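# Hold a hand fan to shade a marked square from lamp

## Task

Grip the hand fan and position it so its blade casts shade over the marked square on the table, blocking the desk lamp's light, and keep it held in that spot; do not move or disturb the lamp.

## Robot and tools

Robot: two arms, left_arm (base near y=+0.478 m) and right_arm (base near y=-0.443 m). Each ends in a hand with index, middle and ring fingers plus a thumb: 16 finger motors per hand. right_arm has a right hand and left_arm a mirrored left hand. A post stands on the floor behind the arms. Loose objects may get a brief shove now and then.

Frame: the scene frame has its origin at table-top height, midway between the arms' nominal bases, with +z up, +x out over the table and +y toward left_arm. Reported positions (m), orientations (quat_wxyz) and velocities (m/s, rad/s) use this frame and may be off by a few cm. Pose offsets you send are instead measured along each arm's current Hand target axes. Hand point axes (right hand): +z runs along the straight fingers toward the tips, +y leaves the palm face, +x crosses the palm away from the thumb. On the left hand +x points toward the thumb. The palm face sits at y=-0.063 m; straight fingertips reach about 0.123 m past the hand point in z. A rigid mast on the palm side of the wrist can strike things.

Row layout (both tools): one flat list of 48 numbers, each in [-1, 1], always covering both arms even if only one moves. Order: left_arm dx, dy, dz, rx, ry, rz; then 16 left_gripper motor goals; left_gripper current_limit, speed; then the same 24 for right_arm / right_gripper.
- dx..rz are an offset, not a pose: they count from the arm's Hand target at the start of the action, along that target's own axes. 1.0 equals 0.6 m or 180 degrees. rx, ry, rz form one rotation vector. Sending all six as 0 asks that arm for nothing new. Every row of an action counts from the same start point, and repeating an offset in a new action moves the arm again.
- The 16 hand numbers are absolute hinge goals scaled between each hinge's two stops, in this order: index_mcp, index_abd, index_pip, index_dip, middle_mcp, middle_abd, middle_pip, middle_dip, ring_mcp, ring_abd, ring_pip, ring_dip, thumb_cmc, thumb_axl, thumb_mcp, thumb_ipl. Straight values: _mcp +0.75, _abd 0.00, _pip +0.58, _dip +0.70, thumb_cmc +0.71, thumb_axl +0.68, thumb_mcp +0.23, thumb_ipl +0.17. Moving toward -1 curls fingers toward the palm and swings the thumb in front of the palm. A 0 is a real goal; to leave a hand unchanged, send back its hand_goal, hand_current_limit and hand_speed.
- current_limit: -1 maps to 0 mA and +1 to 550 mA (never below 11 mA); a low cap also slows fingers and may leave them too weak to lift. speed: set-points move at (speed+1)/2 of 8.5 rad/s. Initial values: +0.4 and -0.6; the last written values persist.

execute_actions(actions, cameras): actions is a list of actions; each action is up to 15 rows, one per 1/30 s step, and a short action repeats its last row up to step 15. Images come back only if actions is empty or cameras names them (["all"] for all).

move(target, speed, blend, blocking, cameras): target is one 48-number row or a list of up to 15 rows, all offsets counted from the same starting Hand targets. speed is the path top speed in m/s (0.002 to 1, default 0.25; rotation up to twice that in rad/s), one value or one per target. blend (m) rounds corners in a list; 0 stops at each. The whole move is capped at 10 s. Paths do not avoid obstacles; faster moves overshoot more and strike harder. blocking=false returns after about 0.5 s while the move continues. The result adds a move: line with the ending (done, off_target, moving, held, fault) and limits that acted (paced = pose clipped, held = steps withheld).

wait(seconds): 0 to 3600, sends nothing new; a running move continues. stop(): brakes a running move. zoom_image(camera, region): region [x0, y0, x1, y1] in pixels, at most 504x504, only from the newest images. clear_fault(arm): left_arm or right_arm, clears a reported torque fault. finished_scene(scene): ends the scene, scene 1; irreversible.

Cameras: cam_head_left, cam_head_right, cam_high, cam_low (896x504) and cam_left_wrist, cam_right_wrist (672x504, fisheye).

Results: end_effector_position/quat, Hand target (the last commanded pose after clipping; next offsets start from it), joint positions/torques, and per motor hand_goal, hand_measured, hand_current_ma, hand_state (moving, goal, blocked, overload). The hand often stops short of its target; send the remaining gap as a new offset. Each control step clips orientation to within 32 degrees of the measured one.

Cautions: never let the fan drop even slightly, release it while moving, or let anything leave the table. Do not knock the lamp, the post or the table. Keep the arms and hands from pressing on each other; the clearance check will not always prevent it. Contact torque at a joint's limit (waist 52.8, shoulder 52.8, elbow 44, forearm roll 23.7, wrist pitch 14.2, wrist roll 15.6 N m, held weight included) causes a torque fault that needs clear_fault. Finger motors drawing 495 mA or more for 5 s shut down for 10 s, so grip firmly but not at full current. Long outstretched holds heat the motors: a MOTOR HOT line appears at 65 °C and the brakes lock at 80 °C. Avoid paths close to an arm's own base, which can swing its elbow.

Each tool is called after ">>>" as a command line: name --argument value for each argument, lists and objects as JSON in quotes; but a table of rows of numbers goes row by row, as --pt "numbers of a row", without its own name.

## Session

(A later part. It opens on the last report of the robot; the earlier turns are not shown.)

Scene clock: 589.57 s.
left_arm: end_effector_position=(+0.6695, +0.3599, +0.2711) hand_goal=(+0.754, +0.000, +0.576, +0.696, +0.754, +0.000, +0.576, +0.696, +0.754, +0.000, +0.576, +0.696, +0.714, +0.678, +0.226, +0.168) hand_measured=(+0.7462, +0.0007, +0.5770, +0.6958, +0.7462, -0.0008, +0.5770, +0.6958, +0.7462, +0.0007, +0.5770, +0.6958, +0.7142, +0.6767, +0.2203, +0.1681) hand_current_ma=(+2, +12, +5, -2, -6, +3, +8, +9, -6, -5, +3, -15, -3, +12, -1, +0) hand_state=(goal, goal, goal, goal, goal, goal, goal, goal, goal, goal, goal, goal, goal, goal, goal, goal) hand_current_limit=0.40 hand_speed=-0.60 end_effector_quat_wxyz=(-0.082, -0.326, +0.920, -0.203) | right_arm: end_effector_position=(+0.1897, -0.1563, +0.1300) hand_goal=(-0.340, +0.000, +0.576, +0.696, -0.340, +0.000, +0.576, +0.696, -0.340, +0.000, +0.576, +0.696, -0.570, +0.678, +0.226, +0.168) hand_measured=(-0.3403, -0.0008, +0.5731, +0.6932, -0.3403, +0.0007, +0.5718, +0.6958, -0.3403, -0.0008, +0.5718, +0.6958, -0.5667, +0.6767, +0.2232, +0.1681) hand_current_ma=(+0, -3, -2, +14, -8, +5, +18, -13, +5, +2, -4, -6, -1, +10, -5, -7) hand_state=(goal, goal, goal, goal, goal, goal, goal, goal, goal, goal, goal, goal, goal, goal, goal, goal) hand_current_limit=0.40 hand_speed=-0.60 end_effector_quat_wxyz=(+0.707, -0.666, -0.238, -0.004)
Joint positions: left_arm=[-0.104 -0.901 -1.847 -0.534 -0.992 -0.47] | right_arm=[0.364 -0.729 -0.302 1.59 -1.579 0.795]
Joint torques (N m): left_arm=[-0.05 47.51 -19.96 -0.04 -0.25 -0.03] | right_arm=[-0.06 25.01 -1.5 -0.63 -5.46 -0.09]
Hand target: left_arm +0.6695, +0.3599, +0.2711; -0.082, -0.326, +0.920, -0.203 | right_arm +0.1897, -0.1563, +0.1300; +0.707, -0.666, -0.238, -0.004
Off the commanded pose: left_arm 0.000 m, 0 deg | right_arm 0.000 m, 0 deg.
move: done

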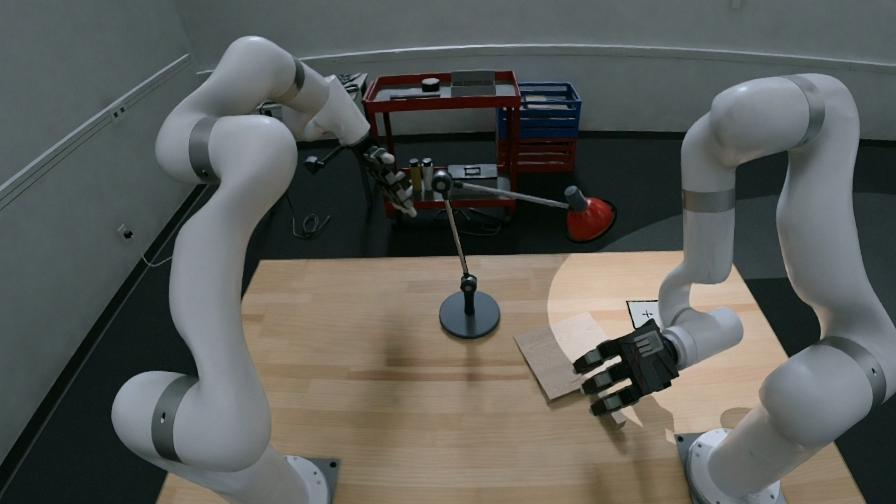

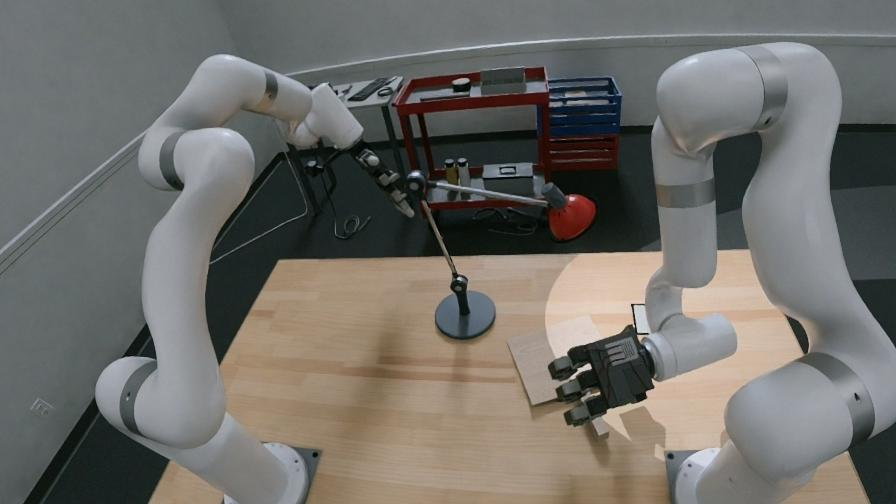

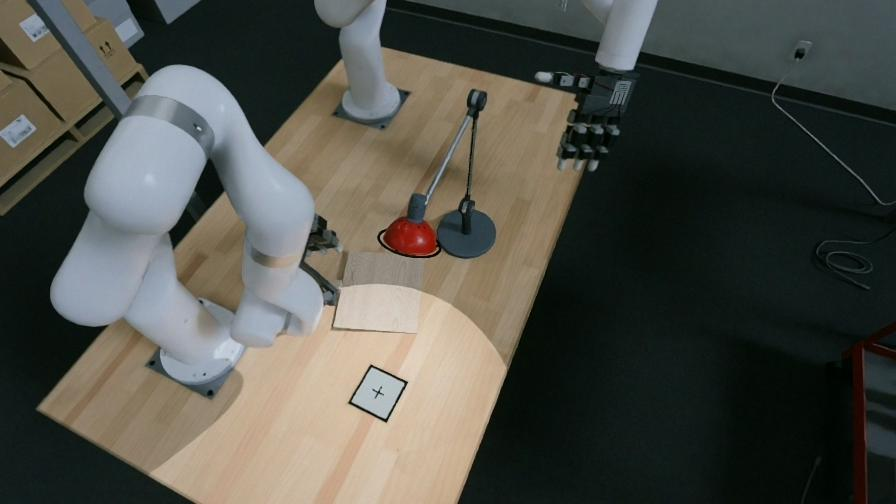

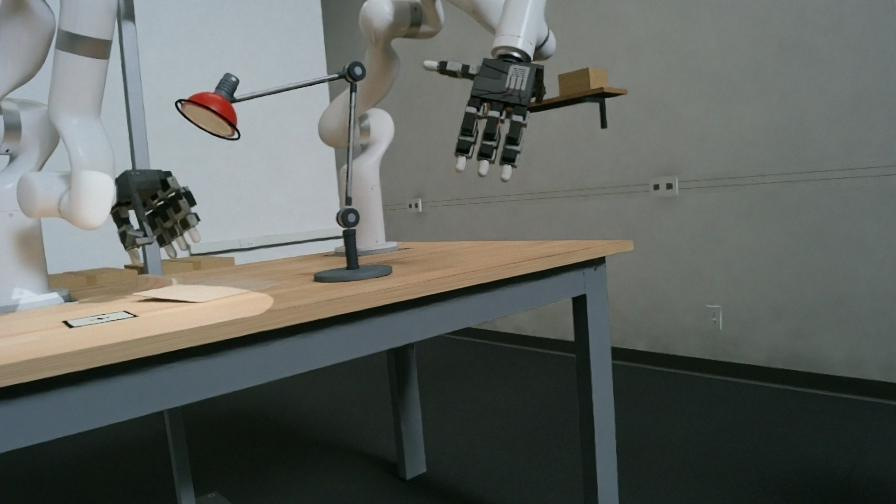

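>>> move --target '[0,0,0,0,0,0, 0.754,0,0.576,0.696,0.754,0,0.576,0.696,0.754,0,0.576,0.696,0.714,0.678,0.226,0.168,0.4,-0.6, -0.0228,0.0626,0,0,0,0, -0.34,0,0.576,0.696,-0.34,0,0.576,0.696,-0.34,0,0.576,0.696,-0.571,0.678,0.226,0.168,0.4,-0.6]' --cameras '["cam_head_left","cam_head_right","cam_low","cam_right_wrist"]' --speed 0.1

>>> zoom_image --camera "cam_head_left" --region '[540, 320, 700, 450]'

>>> zoom_image --camera "cam_low" --region '[80, 190, 260, 340]'

Scene clock: 602.47 s.
left_arm: end_effector_position=(+0.6695, +0.3599, +0.2711) hand_goal=(+0.754, +0.000, +0.576, +0.696, +0.754, +0.000, +0.576, +0.696, +0.754, +0.000, +0.576, +0.696, +0.714, +0.678, +0.226, +0.168) hand_measured=(+0.7450, -0.0008, +0.5770, +0.6971, +0.7462, -0.0008, +0.5770, +0.6958, +0.7462, -0.0008, +0.5770, +0.6958, +0.7154, +0.6777, +0.2193, +0.1681) hand_current_ma=(+6, +8, +7, -4, -3, +9, +4, -1, -3, -6, +9, -7, -2, +7, +5, +6) hand_state=(goal, goal, goal, goal, goal, goal, goal, goal, goal, goal, goal, goal, goal, goal, goal, goal) hand_current_limit=0.40 hand_speed=-0.60 end_effector_quat_wxyz=(-0.082, -0.326, +0.920, -0.203) | right_arm: end_effector_position=(+0.1897, -0.1563, +0.0901) hand_goal=(-0.340, +0.000, +0.576, +0.696, -0.340, +0.000, +0.576, +0.696, -0.340, +0.000, +0.576, +0.696, -0.570, +0.678, +0.226, +0.168) hand_measured=(-0.3403, +0.0007, +0.5731, +0.6932, -0.3403, +0.0007, +0.5718, +0.6958, -0.3403, -0.0008, +0.5718, +0.6958, -0.5655, +0.6777, +0.2232, +0.1681) hand_current_ma=(+0, -4, -2, +19, -10, +21, +20, -4, -3, -5, +9, -14, +9, -1, +12, +3) hand_state=(goal, goal, goal, goal, goal, goal, goal, goal, goal, goal, goal, goal, goal, goal, goal, goal) hand_current_limit=0.40 hand_speed=-0.60 end_effector_quat_wxyz=(+0.707, -0.666, -0.238, -0.004)
Joint positions: left_arm=[-0.104 -0.901 -1.847 -0.534 -0.992 -0.47] | right_arm=[0.364 -0.892 -0.367 1.588 -1.581 0.697]
Joint torques (N m): left_arm=[-0.05 47.51 -19.96 -0.04 -0.25 -0.03] | right_arm=[-0.06 26.93 0.55 -0.77 -5.38 -0.09]
Hand target: left_arm +0.6695, +0.3599, +0.2711; -0.082, -0.326, +0.920, -0.203 | right_arm +0.1897, -0.1563, +0.0900; +0.707, -0.666, -0.238, -0.004
Off the commanded pose: left_arm 0.000 m, 0 deg | right_arm 0.000 m, 0 deg.
move: done
cam_right_wrist: T_world_to_cam=[[-0.44947, -0.17502, -0.87598, 0.16492], [-0.34207, -0.87215, 0.34977, -0.14637], [-0.82521, 0.45685, 0.33214, 0.32267]] pos_world=[0.29033, -0.24621, 0.08849]

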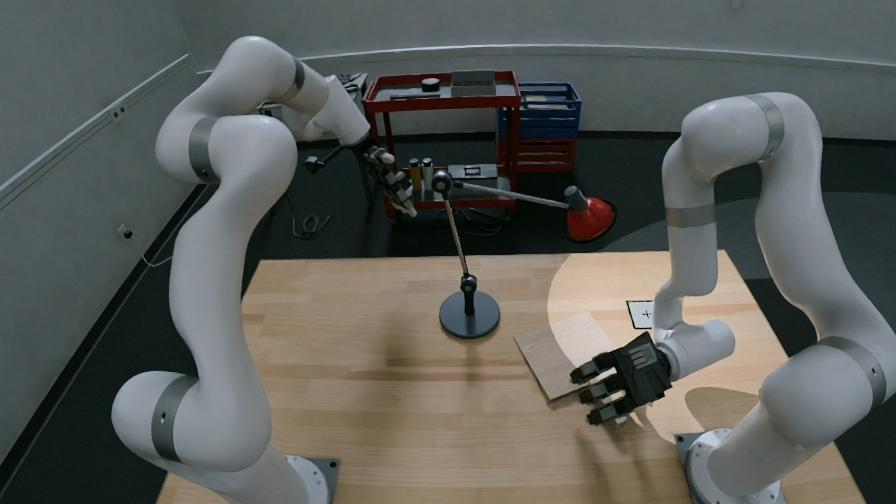

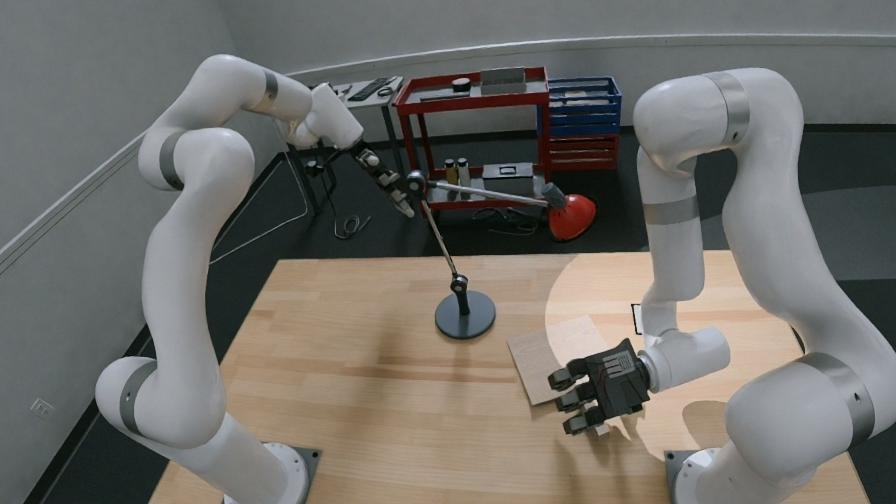

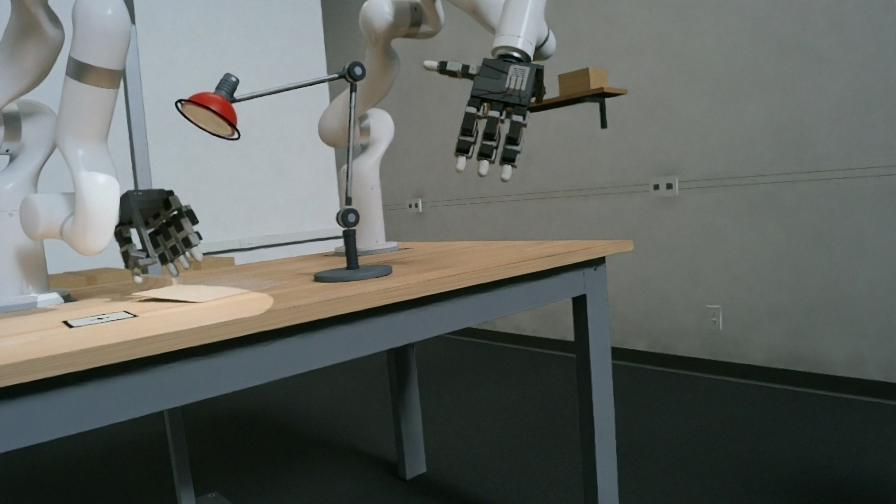

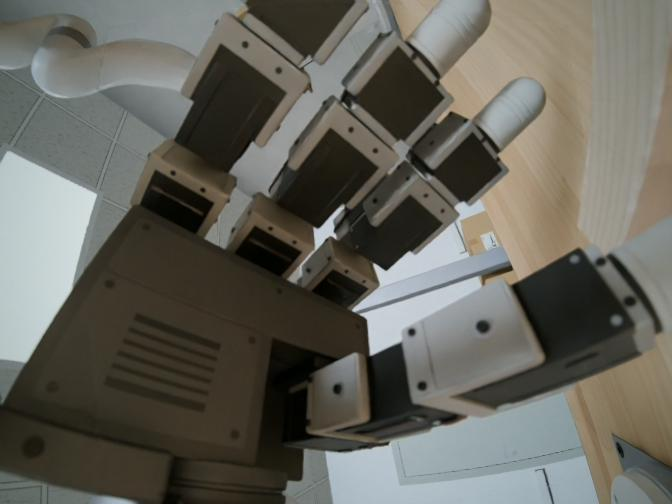

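Scaled by 3.150.

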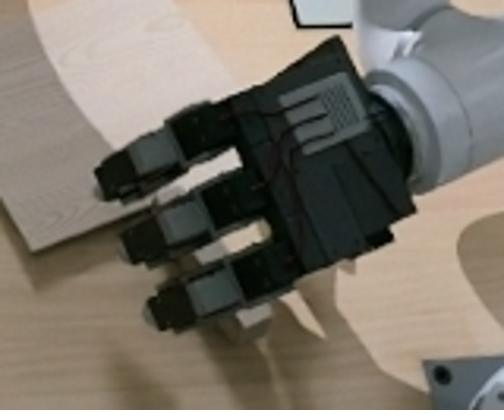

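Scaled by 2.800.

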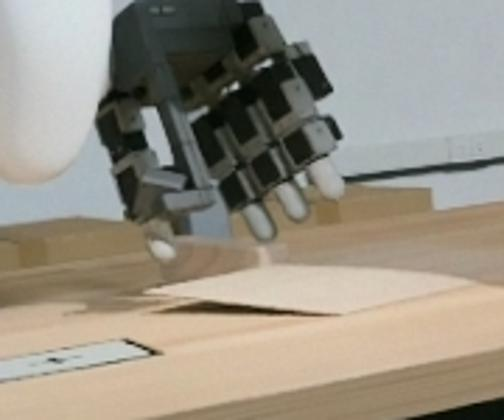

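>>> move --pt "0 0 0 0 0 0 0.754 0 0.576 0.696 0.754 0 0.576 0.696 0.754 0 0.576 0.696 0.714 0.678 0.226 0.168 0.4 -0.6 -0.0117 0.0322 0 0 0 0 -0.34 0 0.576 0.696 -0.2 0 0.576 0.696 -0.2 0 0.576 0.696 -0.571 0.678 0.226 0.168 0.4 -0.6" --pt "0 0 0 0 0 0 0.754 0 0.576 0.696 0.754 0 0.576 0.696 0.754 0 0.576 0.696 0.714 0.678 0.226 0.168 0.4 -0.6 -0.0117 0.0322 0.0167 0 0 0 -0.34 0 0.576 0.696 -0.2 0 0.576 0.696 -0.2 0 0.576 0.696 -0.571 0.678 0.226 0.168 0.4 -0.6" --cameras '["cam_head_left","cam_head_right","cam_low","cam_right_wrist"]' --speed 0.05

>>> zoom_image --camera "cam_head_left" --region '[540, 320, 700, 450]'

>>> zoom_image --camera "cam_low" --region '[80, 190, 260, 340]'

>>> zoom_image --camera "cam_right_wrist" --region '[372, 0, 672, 300]'

Scene clock: 671.30 s.
left_arm: end_effector_position=(+0.6695, +0.3599, +0.2711) hand_goal=(+0.754, +0.000, +0.576, +0.696, +0.754, +0.000, +0.576, +0.696, +0.754, +0.000, +0.576, +0.696, +0.714, +0.678, +0.226, +0.168) hand_measured=(+0.7450, +0.0007, +0.5770, +0.6958, +0.7462, +0.0007, +0.5770, +0.6971, +0.7462, -0.0008, +0.5770, +0.6958, +0.7142, +0.6777, +0.2203, +0.1672) hand_current_ma=(+6, +13, +6, +3, -9, +7, +0, +7, -6, -5, +15, -5, -10, +9, -2, -3) hand_state=(goal, goal, goal, goal, goal, goal, goal, goal, goal, goal, goal, goal, goal, goal, goal, goal) hand_current_limit=0.40 hand_speed=-0.60 end_effector_quat_wxyz=(-0.082, -0.326, +0.920, -0.203) | right_arm: end_effector_position=(+0.1864, -0.1469, +0.0694) hand_goal=(-0.340, +0.000, +0.576, +0.696, -0.200, +0.000, +0.576, +0.696, -0.200, +0.000, +0.576, +0.696, -0.570, +0.678, +0.226, +0.168) hand_measured=(-0.3403, -0.0008, +0.5731, +0.6932, -0.2101, +0.0007, +0.5718, +0.6920, -0.2125, +0.0007, +0.5731, +0.6958, -0.5655, +0.6777, +0.2232, +0.1672) hand_current_ma=(-6, +21, +1, +4, -20, -11, +9, -13, -12, -14, +0, +4, +3, +1, -20, -4) hand_state=(goal, goal, goal, goal, goal, goal, goal, goal, goal, goal, goal, goal, goal, goal, goal, goal) hand_current_limit=0.40 hand_speed=-0.60 end_effector_quat_wxyz=(+0.707, -0.666, -0.237, -0.004)
Joint positions: left_arm=[-0.104 -0.901 -1.847 -0.534 -0.992 -0.47] | right_arm=[0.409 -0.97 -0.404 1.626 -1.606 0.658]
Joint torques (N m): left_arm=[-0.05 47.51 -19.96 -0.04 -0.25 -0.03] | right_arm=[-0.06 27.8 1.32 -0.81 -5.54 -0.09]
Hand target: left_arm +0.6695, +0.3599, +0.2711; -0.082, -0.326, +0.920, -0.203 | right_arm +0.1864, -0.1469, +0.0695; +0.707, -0.666, -0.238, -0.004
Off the commanded pose: left_arm 0.000 m, 0 deg | right_arm 0.000 m, 0 deg.
move: done
cam_right_wrist: T_world_to_cam=[[-0.44962, -0.17503, -0.8759, 0.14699], [-0.3421, -0.8721, 0.34988, -0.13205], [-0.82511, 0.45696, 0.33224, 0.32251]] pos_world=[0.28703, -0.2368, 0.06779]

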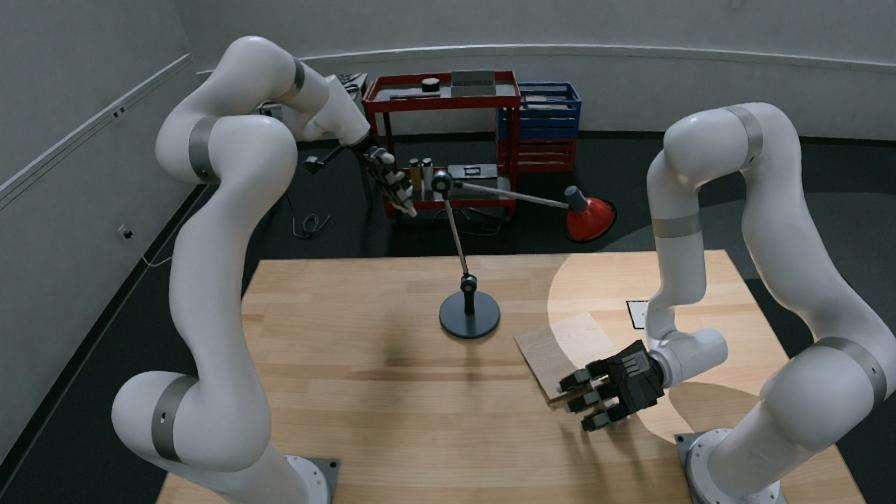

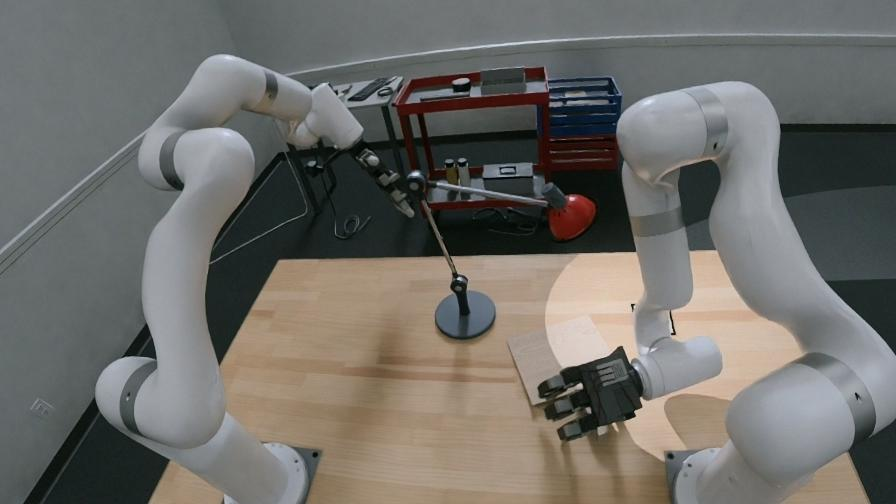

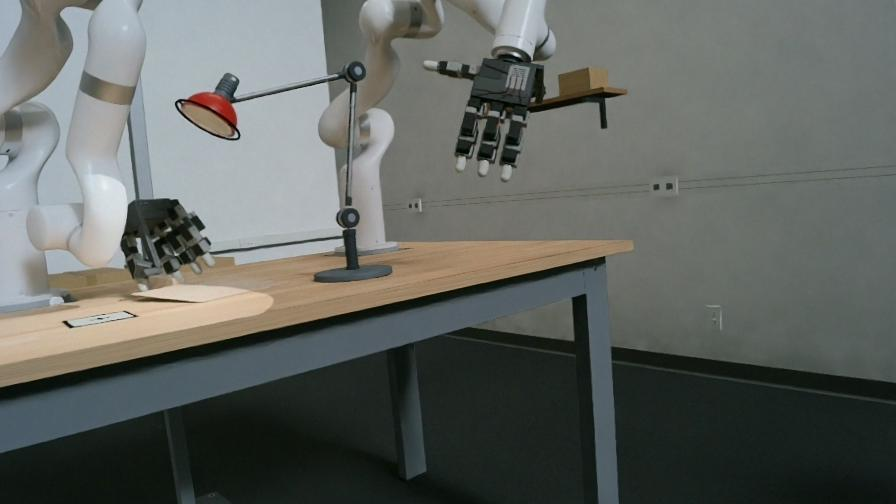

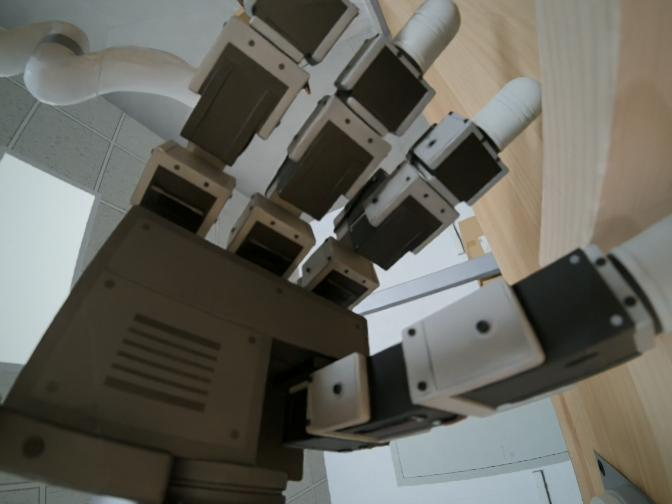

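Scaled by 3.150.

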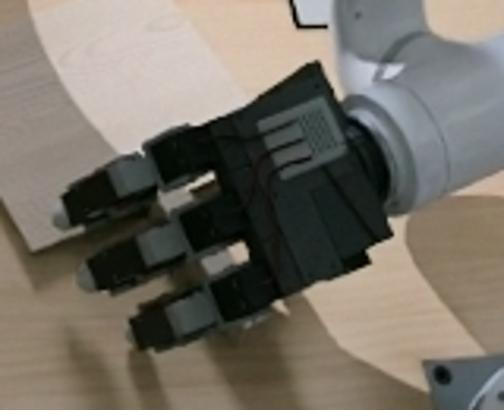

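Scaled by 2.800.

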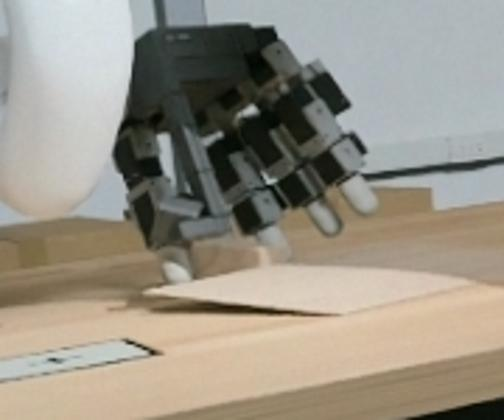

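Scaled by 1.680 from the camera's image (finer frame: 960x720).

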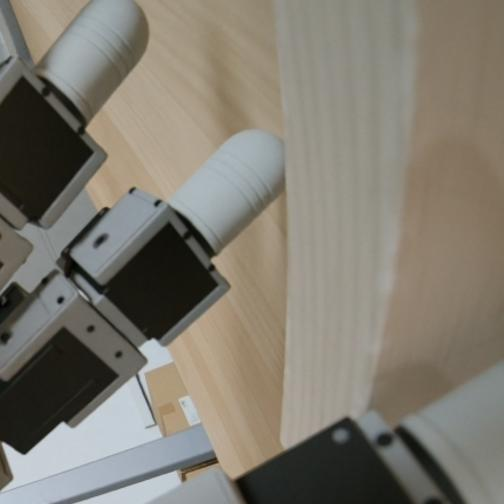

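>>> move --target '[0,0,0,0,0,0, 0.754,0,0.576,0.696,0.754,0,0.576,0.696,0.754,0,0.576,0.696,0.714,0.678,0.226,0.168,0.4,-0.6, 0,0,0,0,0,0, -0.78,0,0.576,0.696,-0.2,0,0.576,0.696,-0.2,0,0.576,0.696,-0.571,0.678,0.10,0.168,0.0,-0.85]' --cameras '["cam_head_left","cam_low","cam_right_wrist"]' --speed 0.05

>>> zoom_image --camera "cam_low" --region '[80, 190, 260, 340]'

>>> zoom_image --camera "cam_right_wrist" --region '[372, 0, 672, 300]'

Scene clock: 689.80 s.
left_arm: end_effector_position=(+0.6695, +0.3599, +0.2711) hand_goal=(+0.754, +0.000, +0.576, +0.696, +0.754, +0.000, +0.576, +0.696, +0.754, +0.000, +0.576, +0.696, +0.714, +0.678, +0.226, +0.168) hand_measured=(+0.7462, +0.0007, +0.5770, +0.6958, +0.7462, +0.0007, +0.5770, +0.6958, +0.7462, +0.0007, +0.5770, +0.6958, +0.7142, +0.6777, +0.2203, +0.1681) hand_current_ma=(-2, +11, +9, +4, -7, +4, +3, +8, -4, -4, +13, -7, +3, +14, +4, +4) hand_state=(goal, goal, goal, goal, goal, goal, goal, goal, goal, goal, goal, goal, goal, goal, goal, goal) hand_current_limit=0.40 hand_speed=-0.60 end_effector_quat_wxyz=(-0.082, -0.326, +0.920, -0.203) | right_arm: end_effector_position=(+0.1864, -0.1469, +0.0695) hand_goal=(-0.780, +0.000, +0.576, +0.696, -0.200, +0.000, +0.576, +0.696, -0.200, +0.000, +0.576, +0.696, -0.570, +0.678, +0.100, +0.168) hand_measured=(-0.6057, +0.0051, +0.6116, +0.7162, -0.2101, +0.0007, +0.5705, +0.6920, -0.2125, +0.0007, +0.5731, +0.6958, -0.5655, +0.6820, +0.1243, +0.1767) hand_current_ma=(+270, +11, +49, +34, -21, +18, -19, -19, -13, -4, +14, -12, +12, -10, +39, +2) hand_state=(blocked, goal, blocked, goal, goal, goal, goal, goal, goal, goal, goal, goal, goal, goal, blocked, goal) hand_current_limit=0.00 hand_speed=-0.85 end_effector_quat_wxyz=(+0.707, -0.666, -0.238, -0.004)
Joint positions: left_arm=[-0.104 -0.901 -1.847 -0.534 -0.992 -0.47] | right_arm=[0.41 -0.97 -0.404 1.627 -1.606 0.658]
Joint torques (N m): left_arm=[-0.05 47.51 -19.96 -0.04 -0.25 -0.03] | right_arm=[-0.06 27.8 1.32 -0.8 -1.32 -0.09]
Hand target: left_arm +0.6695, +0.3599, +0.2711; -0.082, -0.326, +0.920, -0.203 | right_arm +0.1864, -0.1469, +0.0695; +0.707, -0.666, -0.238, -0.004
Off the commanded pose: left_arm 0.000 m, 0 deg | right_arm 0.000 m, 0 deg.
move: done
cam_right_wrist: T_world_to_cam=[[-0.44952, -0.175, -0.87596, 0.14706], [-0.34216, -0.8721, 0.34981, -0.13206], [-0.82514, 0.45697, 0.33215, 0.3225]] pos_world=[0.28703, -0.2368, 0.06789]

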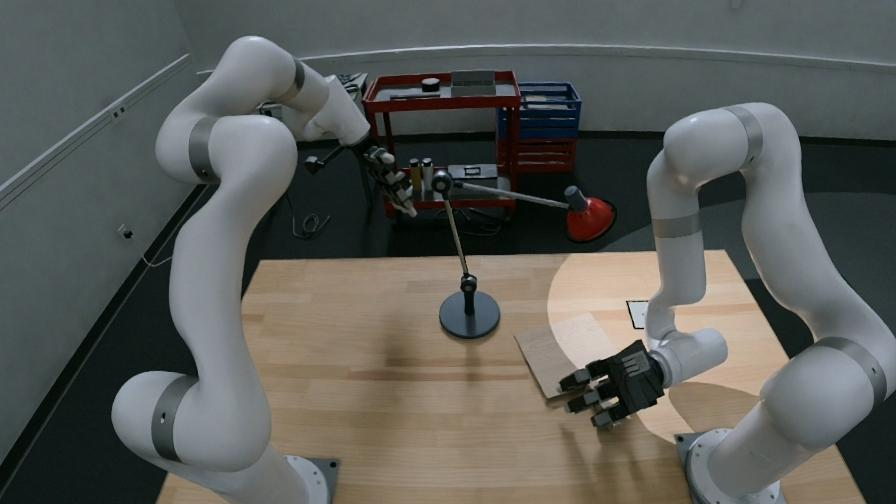

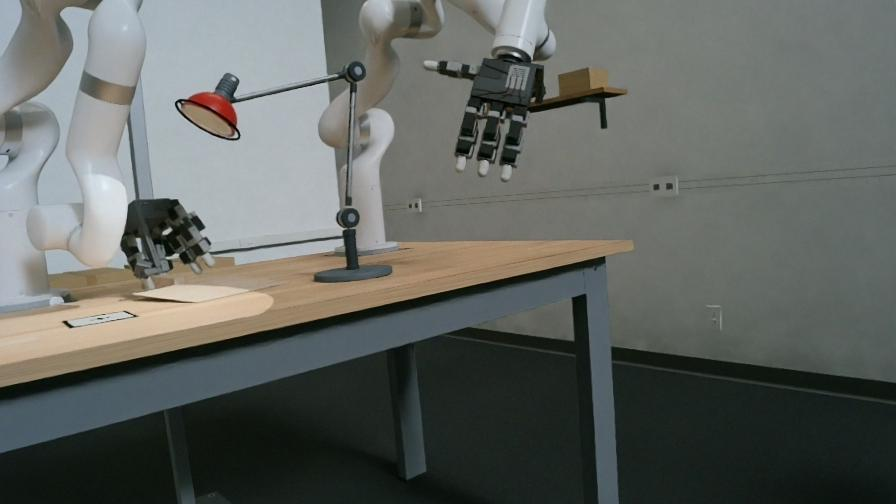

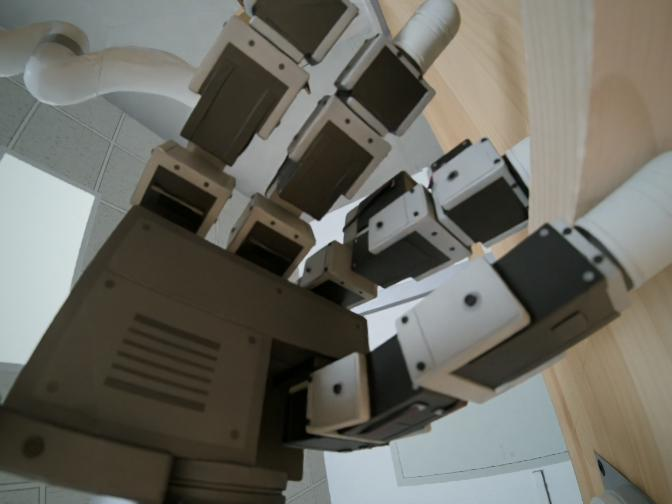

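Scaled by 2.800.

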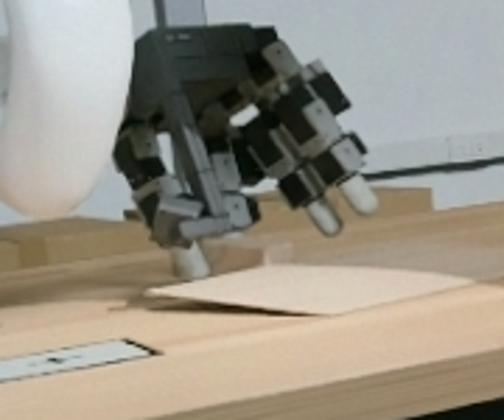

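Scaled by 1.680 from the camera's image (finer frame: 960x720).

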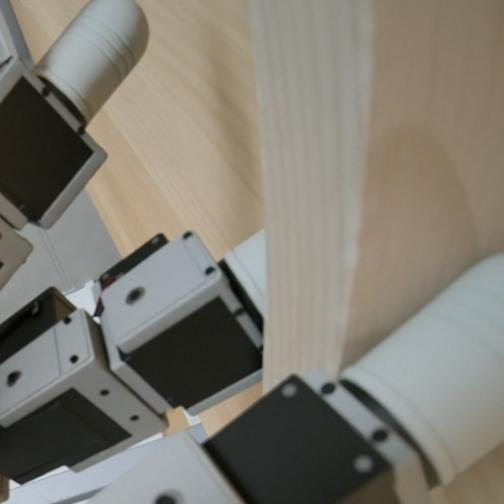

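>>> move --pt "0 0 0 0 0 0 0.754 0 0.576 0.696 0.754 0 0.576 0.696 0.754 0 0.576 0.696 0.714 0.678 0.226 0.168 0.4 -0.6 0 0 0 0 0 0 -0.9 0 0.576 0.696 -0.2 0 0.576 0.696 -0.2 0 0.576 0.696 -0.571 0.678 0.04 0.13 0.75 -0.85" --pt "0 0 0 0 0 0 0.754 0 0.576 0.696 0.754 0 0.576 0.696 0.754 0 0.576 0.696 0.714 0.678 0.226 0.168 0.4 -0.6 0.0114 -0.0313 0 0 0 0 -0.9 0 0.576 0.696 -0.2 0 0.576 0.696 -0.2 0 0.576 0.696 -0.571 0.678 0.04 0.13 0.75 -0.85" --cameras '["cam_head_left","cam_low","cam_right_wrist"]' --speed 0.03

>>> zoom_image --camera "cam_low" --region '[80, 190, 260, 340]'

>>> zoom_image --camera "cam_head_left" --region '[500, 290, 700, 450]'

Scene clock: 714.27 s.
left_arm: end_effector_position=(+0.6695, +0.3599, +0.2711) hand_goal=(+0.754, +0.000, +0.576, +0.696, +0.754, +0.000, +0.576, +0.696, +0.754, +0.000, +0.576, +0.696, +0.714, +0.678, +0.226, +0.168) hand_measured=(+0.7462, +0.0007, +0.5770, +0.6958, +0.7462, +0.0007, +0.5770, +0.6958, +0.7474, +0.0007, +0.5770, +0.6958, +0.7142, +0.6777, +0.2203, +0.1672) hand_current_ma=(+4, +14, +7, +3, -9, +6, +6, +8, -3, -7, +8, -11, -3, +8, -2, +7) hand_state=(goal, goal, goal, goal, goal, goal, goal, goal, goal, goal, goal, goal, goal, goal, goal, goal) hand_current_limit=0.40 hand_speed=-0.60 end_effector_quat_wxyz=(-0.082, -0.326, +0.920, -0.203) | right_arm: end_effector_position=(+0.1864, -0.1468, +0.0894) hand_goal=(-0.900, +0.000, +0.576, +0.696, -0.200, +0.000, +0.576, +0.696, -0.200, +0.000, +0.576, +0.696, -0.570, +0.678, +0.040, +0.130) hand_measured=(-0.6262, +0.0065, +0.6347, +0.7289, -0.2101, +0.0007, +0.5718, +0.6920, -0.2125, +0.0007, +0.5718, +0.6958, -0.5655, +0.6820, +0.1272, +0.1729) hand_current_ma=(+483, -10, +116, +68, +3, +11, +1, -16, +4, -12, +5, -10, +13, +5, +205, +96) hand_state=(blocked, goal, blocked, blocked, goal, goal, goal, goal, goal, goal, goal, goal, goal, goal, blocked, blocked) hand_current_limit=0.75 hand_speed=-0.85 end_effector_quat_wxyz=(+0.707, -0.666, -0.238, -0.004)
Joint positions: left_arm=[-0.104 -0.901 -1.847 -0.534 -0.992 -0.47] | right_arm=[0.41 -0.894 -0.369 1.628 -1.603 0.698]
Joint torques (N m): left_arm=[-0.05 47.51 -19.96 -0.04 -0.25 -0.03] | right_arm=[-0.06 27.04 0.49 -0.75 2.39 -0.09]
Hand target: left_arm +0.6695, +0.3599, +0.2711; -0.082, -0.326, +0.920, -0.203 | right_arm +0.1864, -0.1468, +0.0895; +0.707, -0.666, -0.238, -0.004
Off the commanded pose: left_arm 0.000 m, 0 deg | right_arm 0.000 m, 0 deg.
move: done
cam_right_wrist: T_world_to_cam=[[-0.44947, -0.17502, -0.87598, 0.16447], [-0.34207, -0.87215, 0.34977, -0.13906], [-0.82521, 0.45685, 0.33214, 0.31588]] pos_world=[0.28703, -0.2368, 0.08779]

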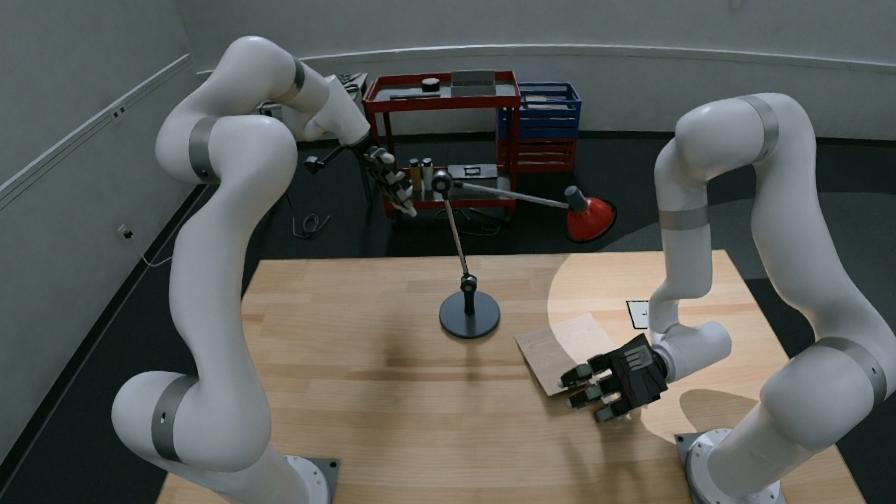

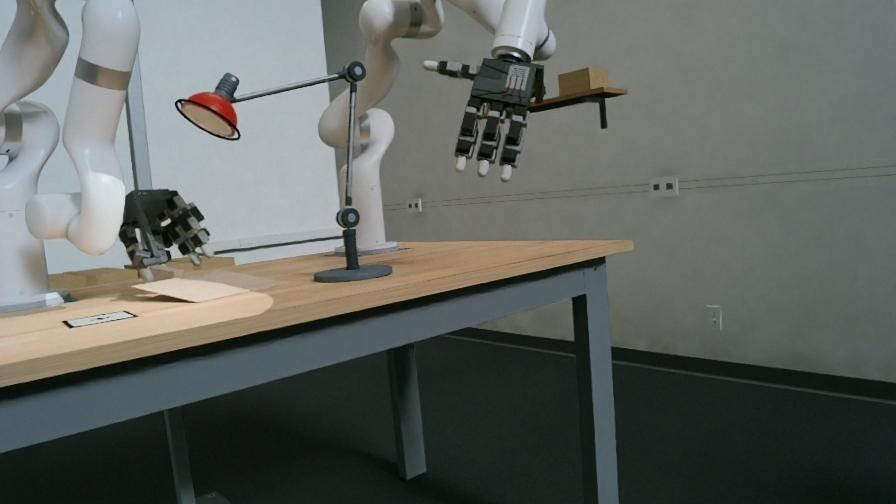

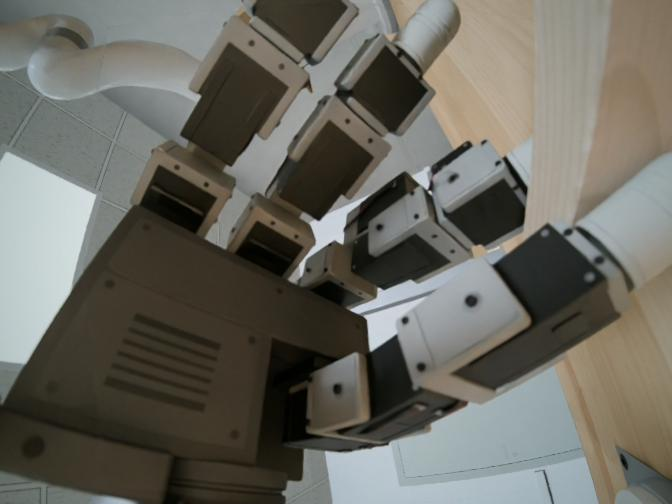

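Scaled by 2.800.

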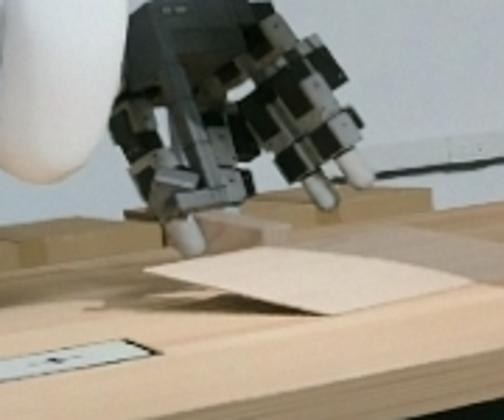

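Scaled by 2.520.

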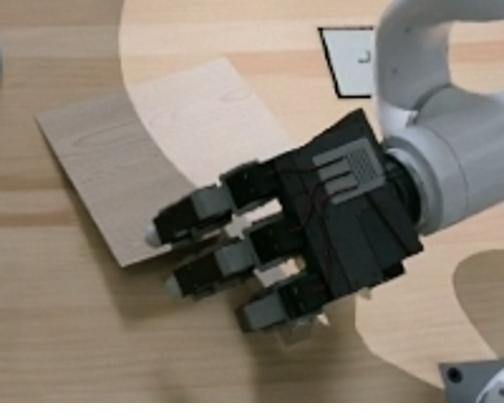

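>>> move --target '[0,0,0,0,0,0, 0.754,0,0.576,0.696,0.754,0,0.576,0.696,0.754,0,0.576,0.696,0.714,0.678,0.226,0.168,0.4,-0.6, 0.0342,-0.0939,0,0,0,0, -0.9,0,0.576,0.696,-0.2,0,0.576,0.696,-0.2,0,0.576,0.696,-0.571,0.678,0.04,0.13,0.75,-0.85]' --cameras '["cam_head_left","cam_high","cam_low"]' --speed 0.04

>>> zoom_image --camera "cam_low" --region '[80, 140, 300, 340]'

>>> zoom_image --camera "cam_head_left" --region '[500, 290, 700, 450]'

Scene clock: 731.83 s.
left_arm: end_effector_position=(+0.6695, +0.3599, +0.2711) hand_goal=(+0.754, +0.000, +0.576, +0.696, +0.754, +0.000, +0.576, +0.696, +0.754, +0.000, +0.576, +0.696, +0.714, +0.678, +0.226, +0.168) hand_measured=(+0.7450, +0.0007, +0.5770, +0.6958, +0.7462, -0.0008, +0.5770, +0.6958, +0.7462, +0.0007, +0.5770, +0.6958, +0.7142, +0.6777, +0.2203, +0.1681) hand_current_ma=(+5, +10, +5, -2, -3, +12, +5, +7, -3, -6, +11, -9, -8, +12, -4, +6) hand_state=(goal, goal, goal, goal, goal, goal, goal, goal, goal, goal, goal, goal, goal, goal, goal, goal) hand_current_limit=0.40 hand_speed=-0.60 end_effector_quat_wxyz=(-0.082, -0.326, +0.920, -0.203) | right_arm: end_effector_position=(+0.1864, -0.1468, +0.1494) hand_goal=(-0.900, +0.000, +0.576, +0.696, -0.200, +0.000, +0.576, +0.696, -0.200, +0.000, +0.576, +0.696, -0.570, +0.678, +0.040, +0.130) hand_measured=(-0.6286, +0.0065, +0.6347, +0.7289, -0.2101, +0.0007, +0.5705, +0.6920, -0.2125, +0.0007, +0.5718, +0.6958, -0.5655, +0.6820, +0.1282, +0.1729) hand_current_ma=(+470, -11, +94, +66, -13, +11, +18, +2, -6, +9, +1, -9, +5, +10, +215, +68) hand_state=(blocked, goal, blocked, blocked, goal, goal, goal, goal, goal, goal, goal, goal, goal, goal, blocked, blocked) hand_current_limit=0.75 hand_speed=-0.85 end_effector_quat_wxyz=(+0.707, -0.666, -0.238, -0.004)
Joint positions: left_arm=[-0.104 -0.901 -1.847 -0.534 -0.992 -0.47] | right_arm=[0.41 -0.645 -0.275 1.632 -1.594 0.853]
Joint torques (N m): left_arm=[-0.05 47.51 -19.96 -0.04 -0.25 -0.03] | right_arm=[-0.06 23.97 -2.76 -0.54 2.7 -0.09]
Hand target: left_arm +0.6695, +0.3599, +0.2711; -0.082, -0.326, +0.920, -0.203 | right_arm +0.1864, -0.1468, +0.1494; +0.707, -0.666, -0.238, -0.004
Off the commanded pose: left_arm 0.000 m, 0 deg | right_arm 0.000 m, 0 deg.
move: done

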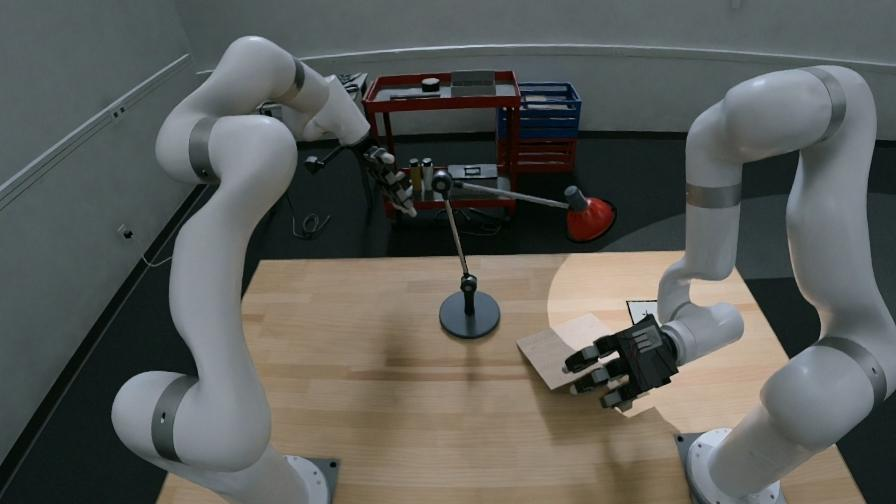

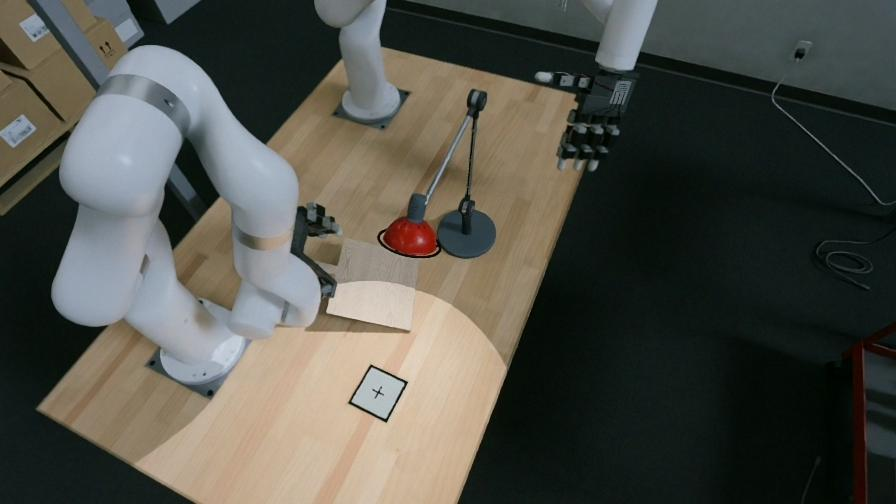

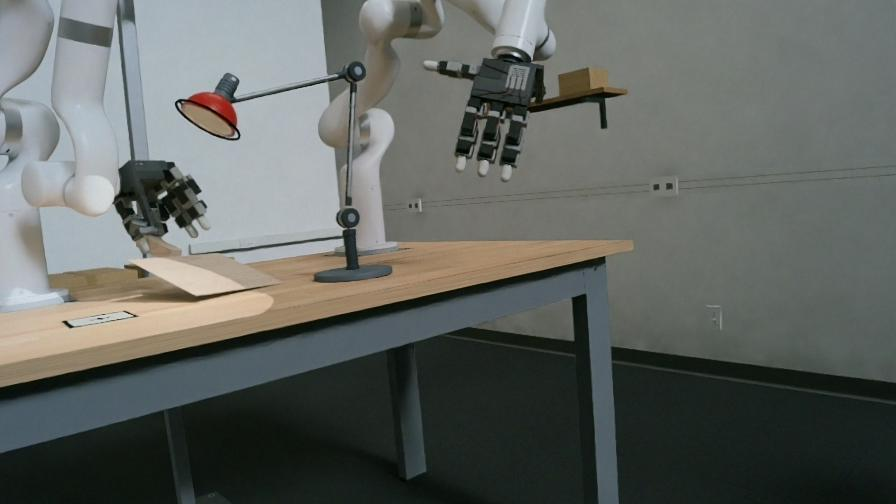

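Scaled by 2.291.

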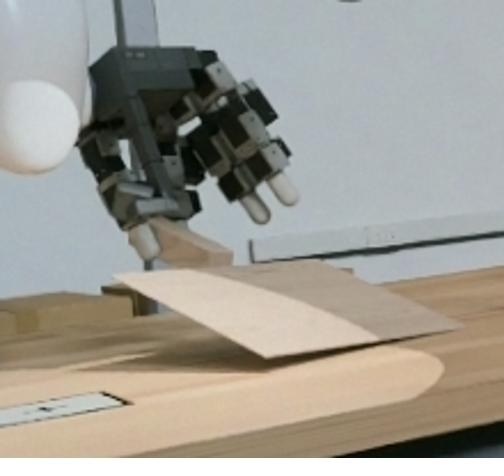

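Scaled by 2.520.

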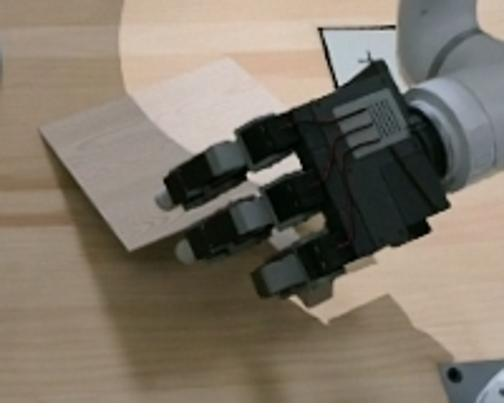

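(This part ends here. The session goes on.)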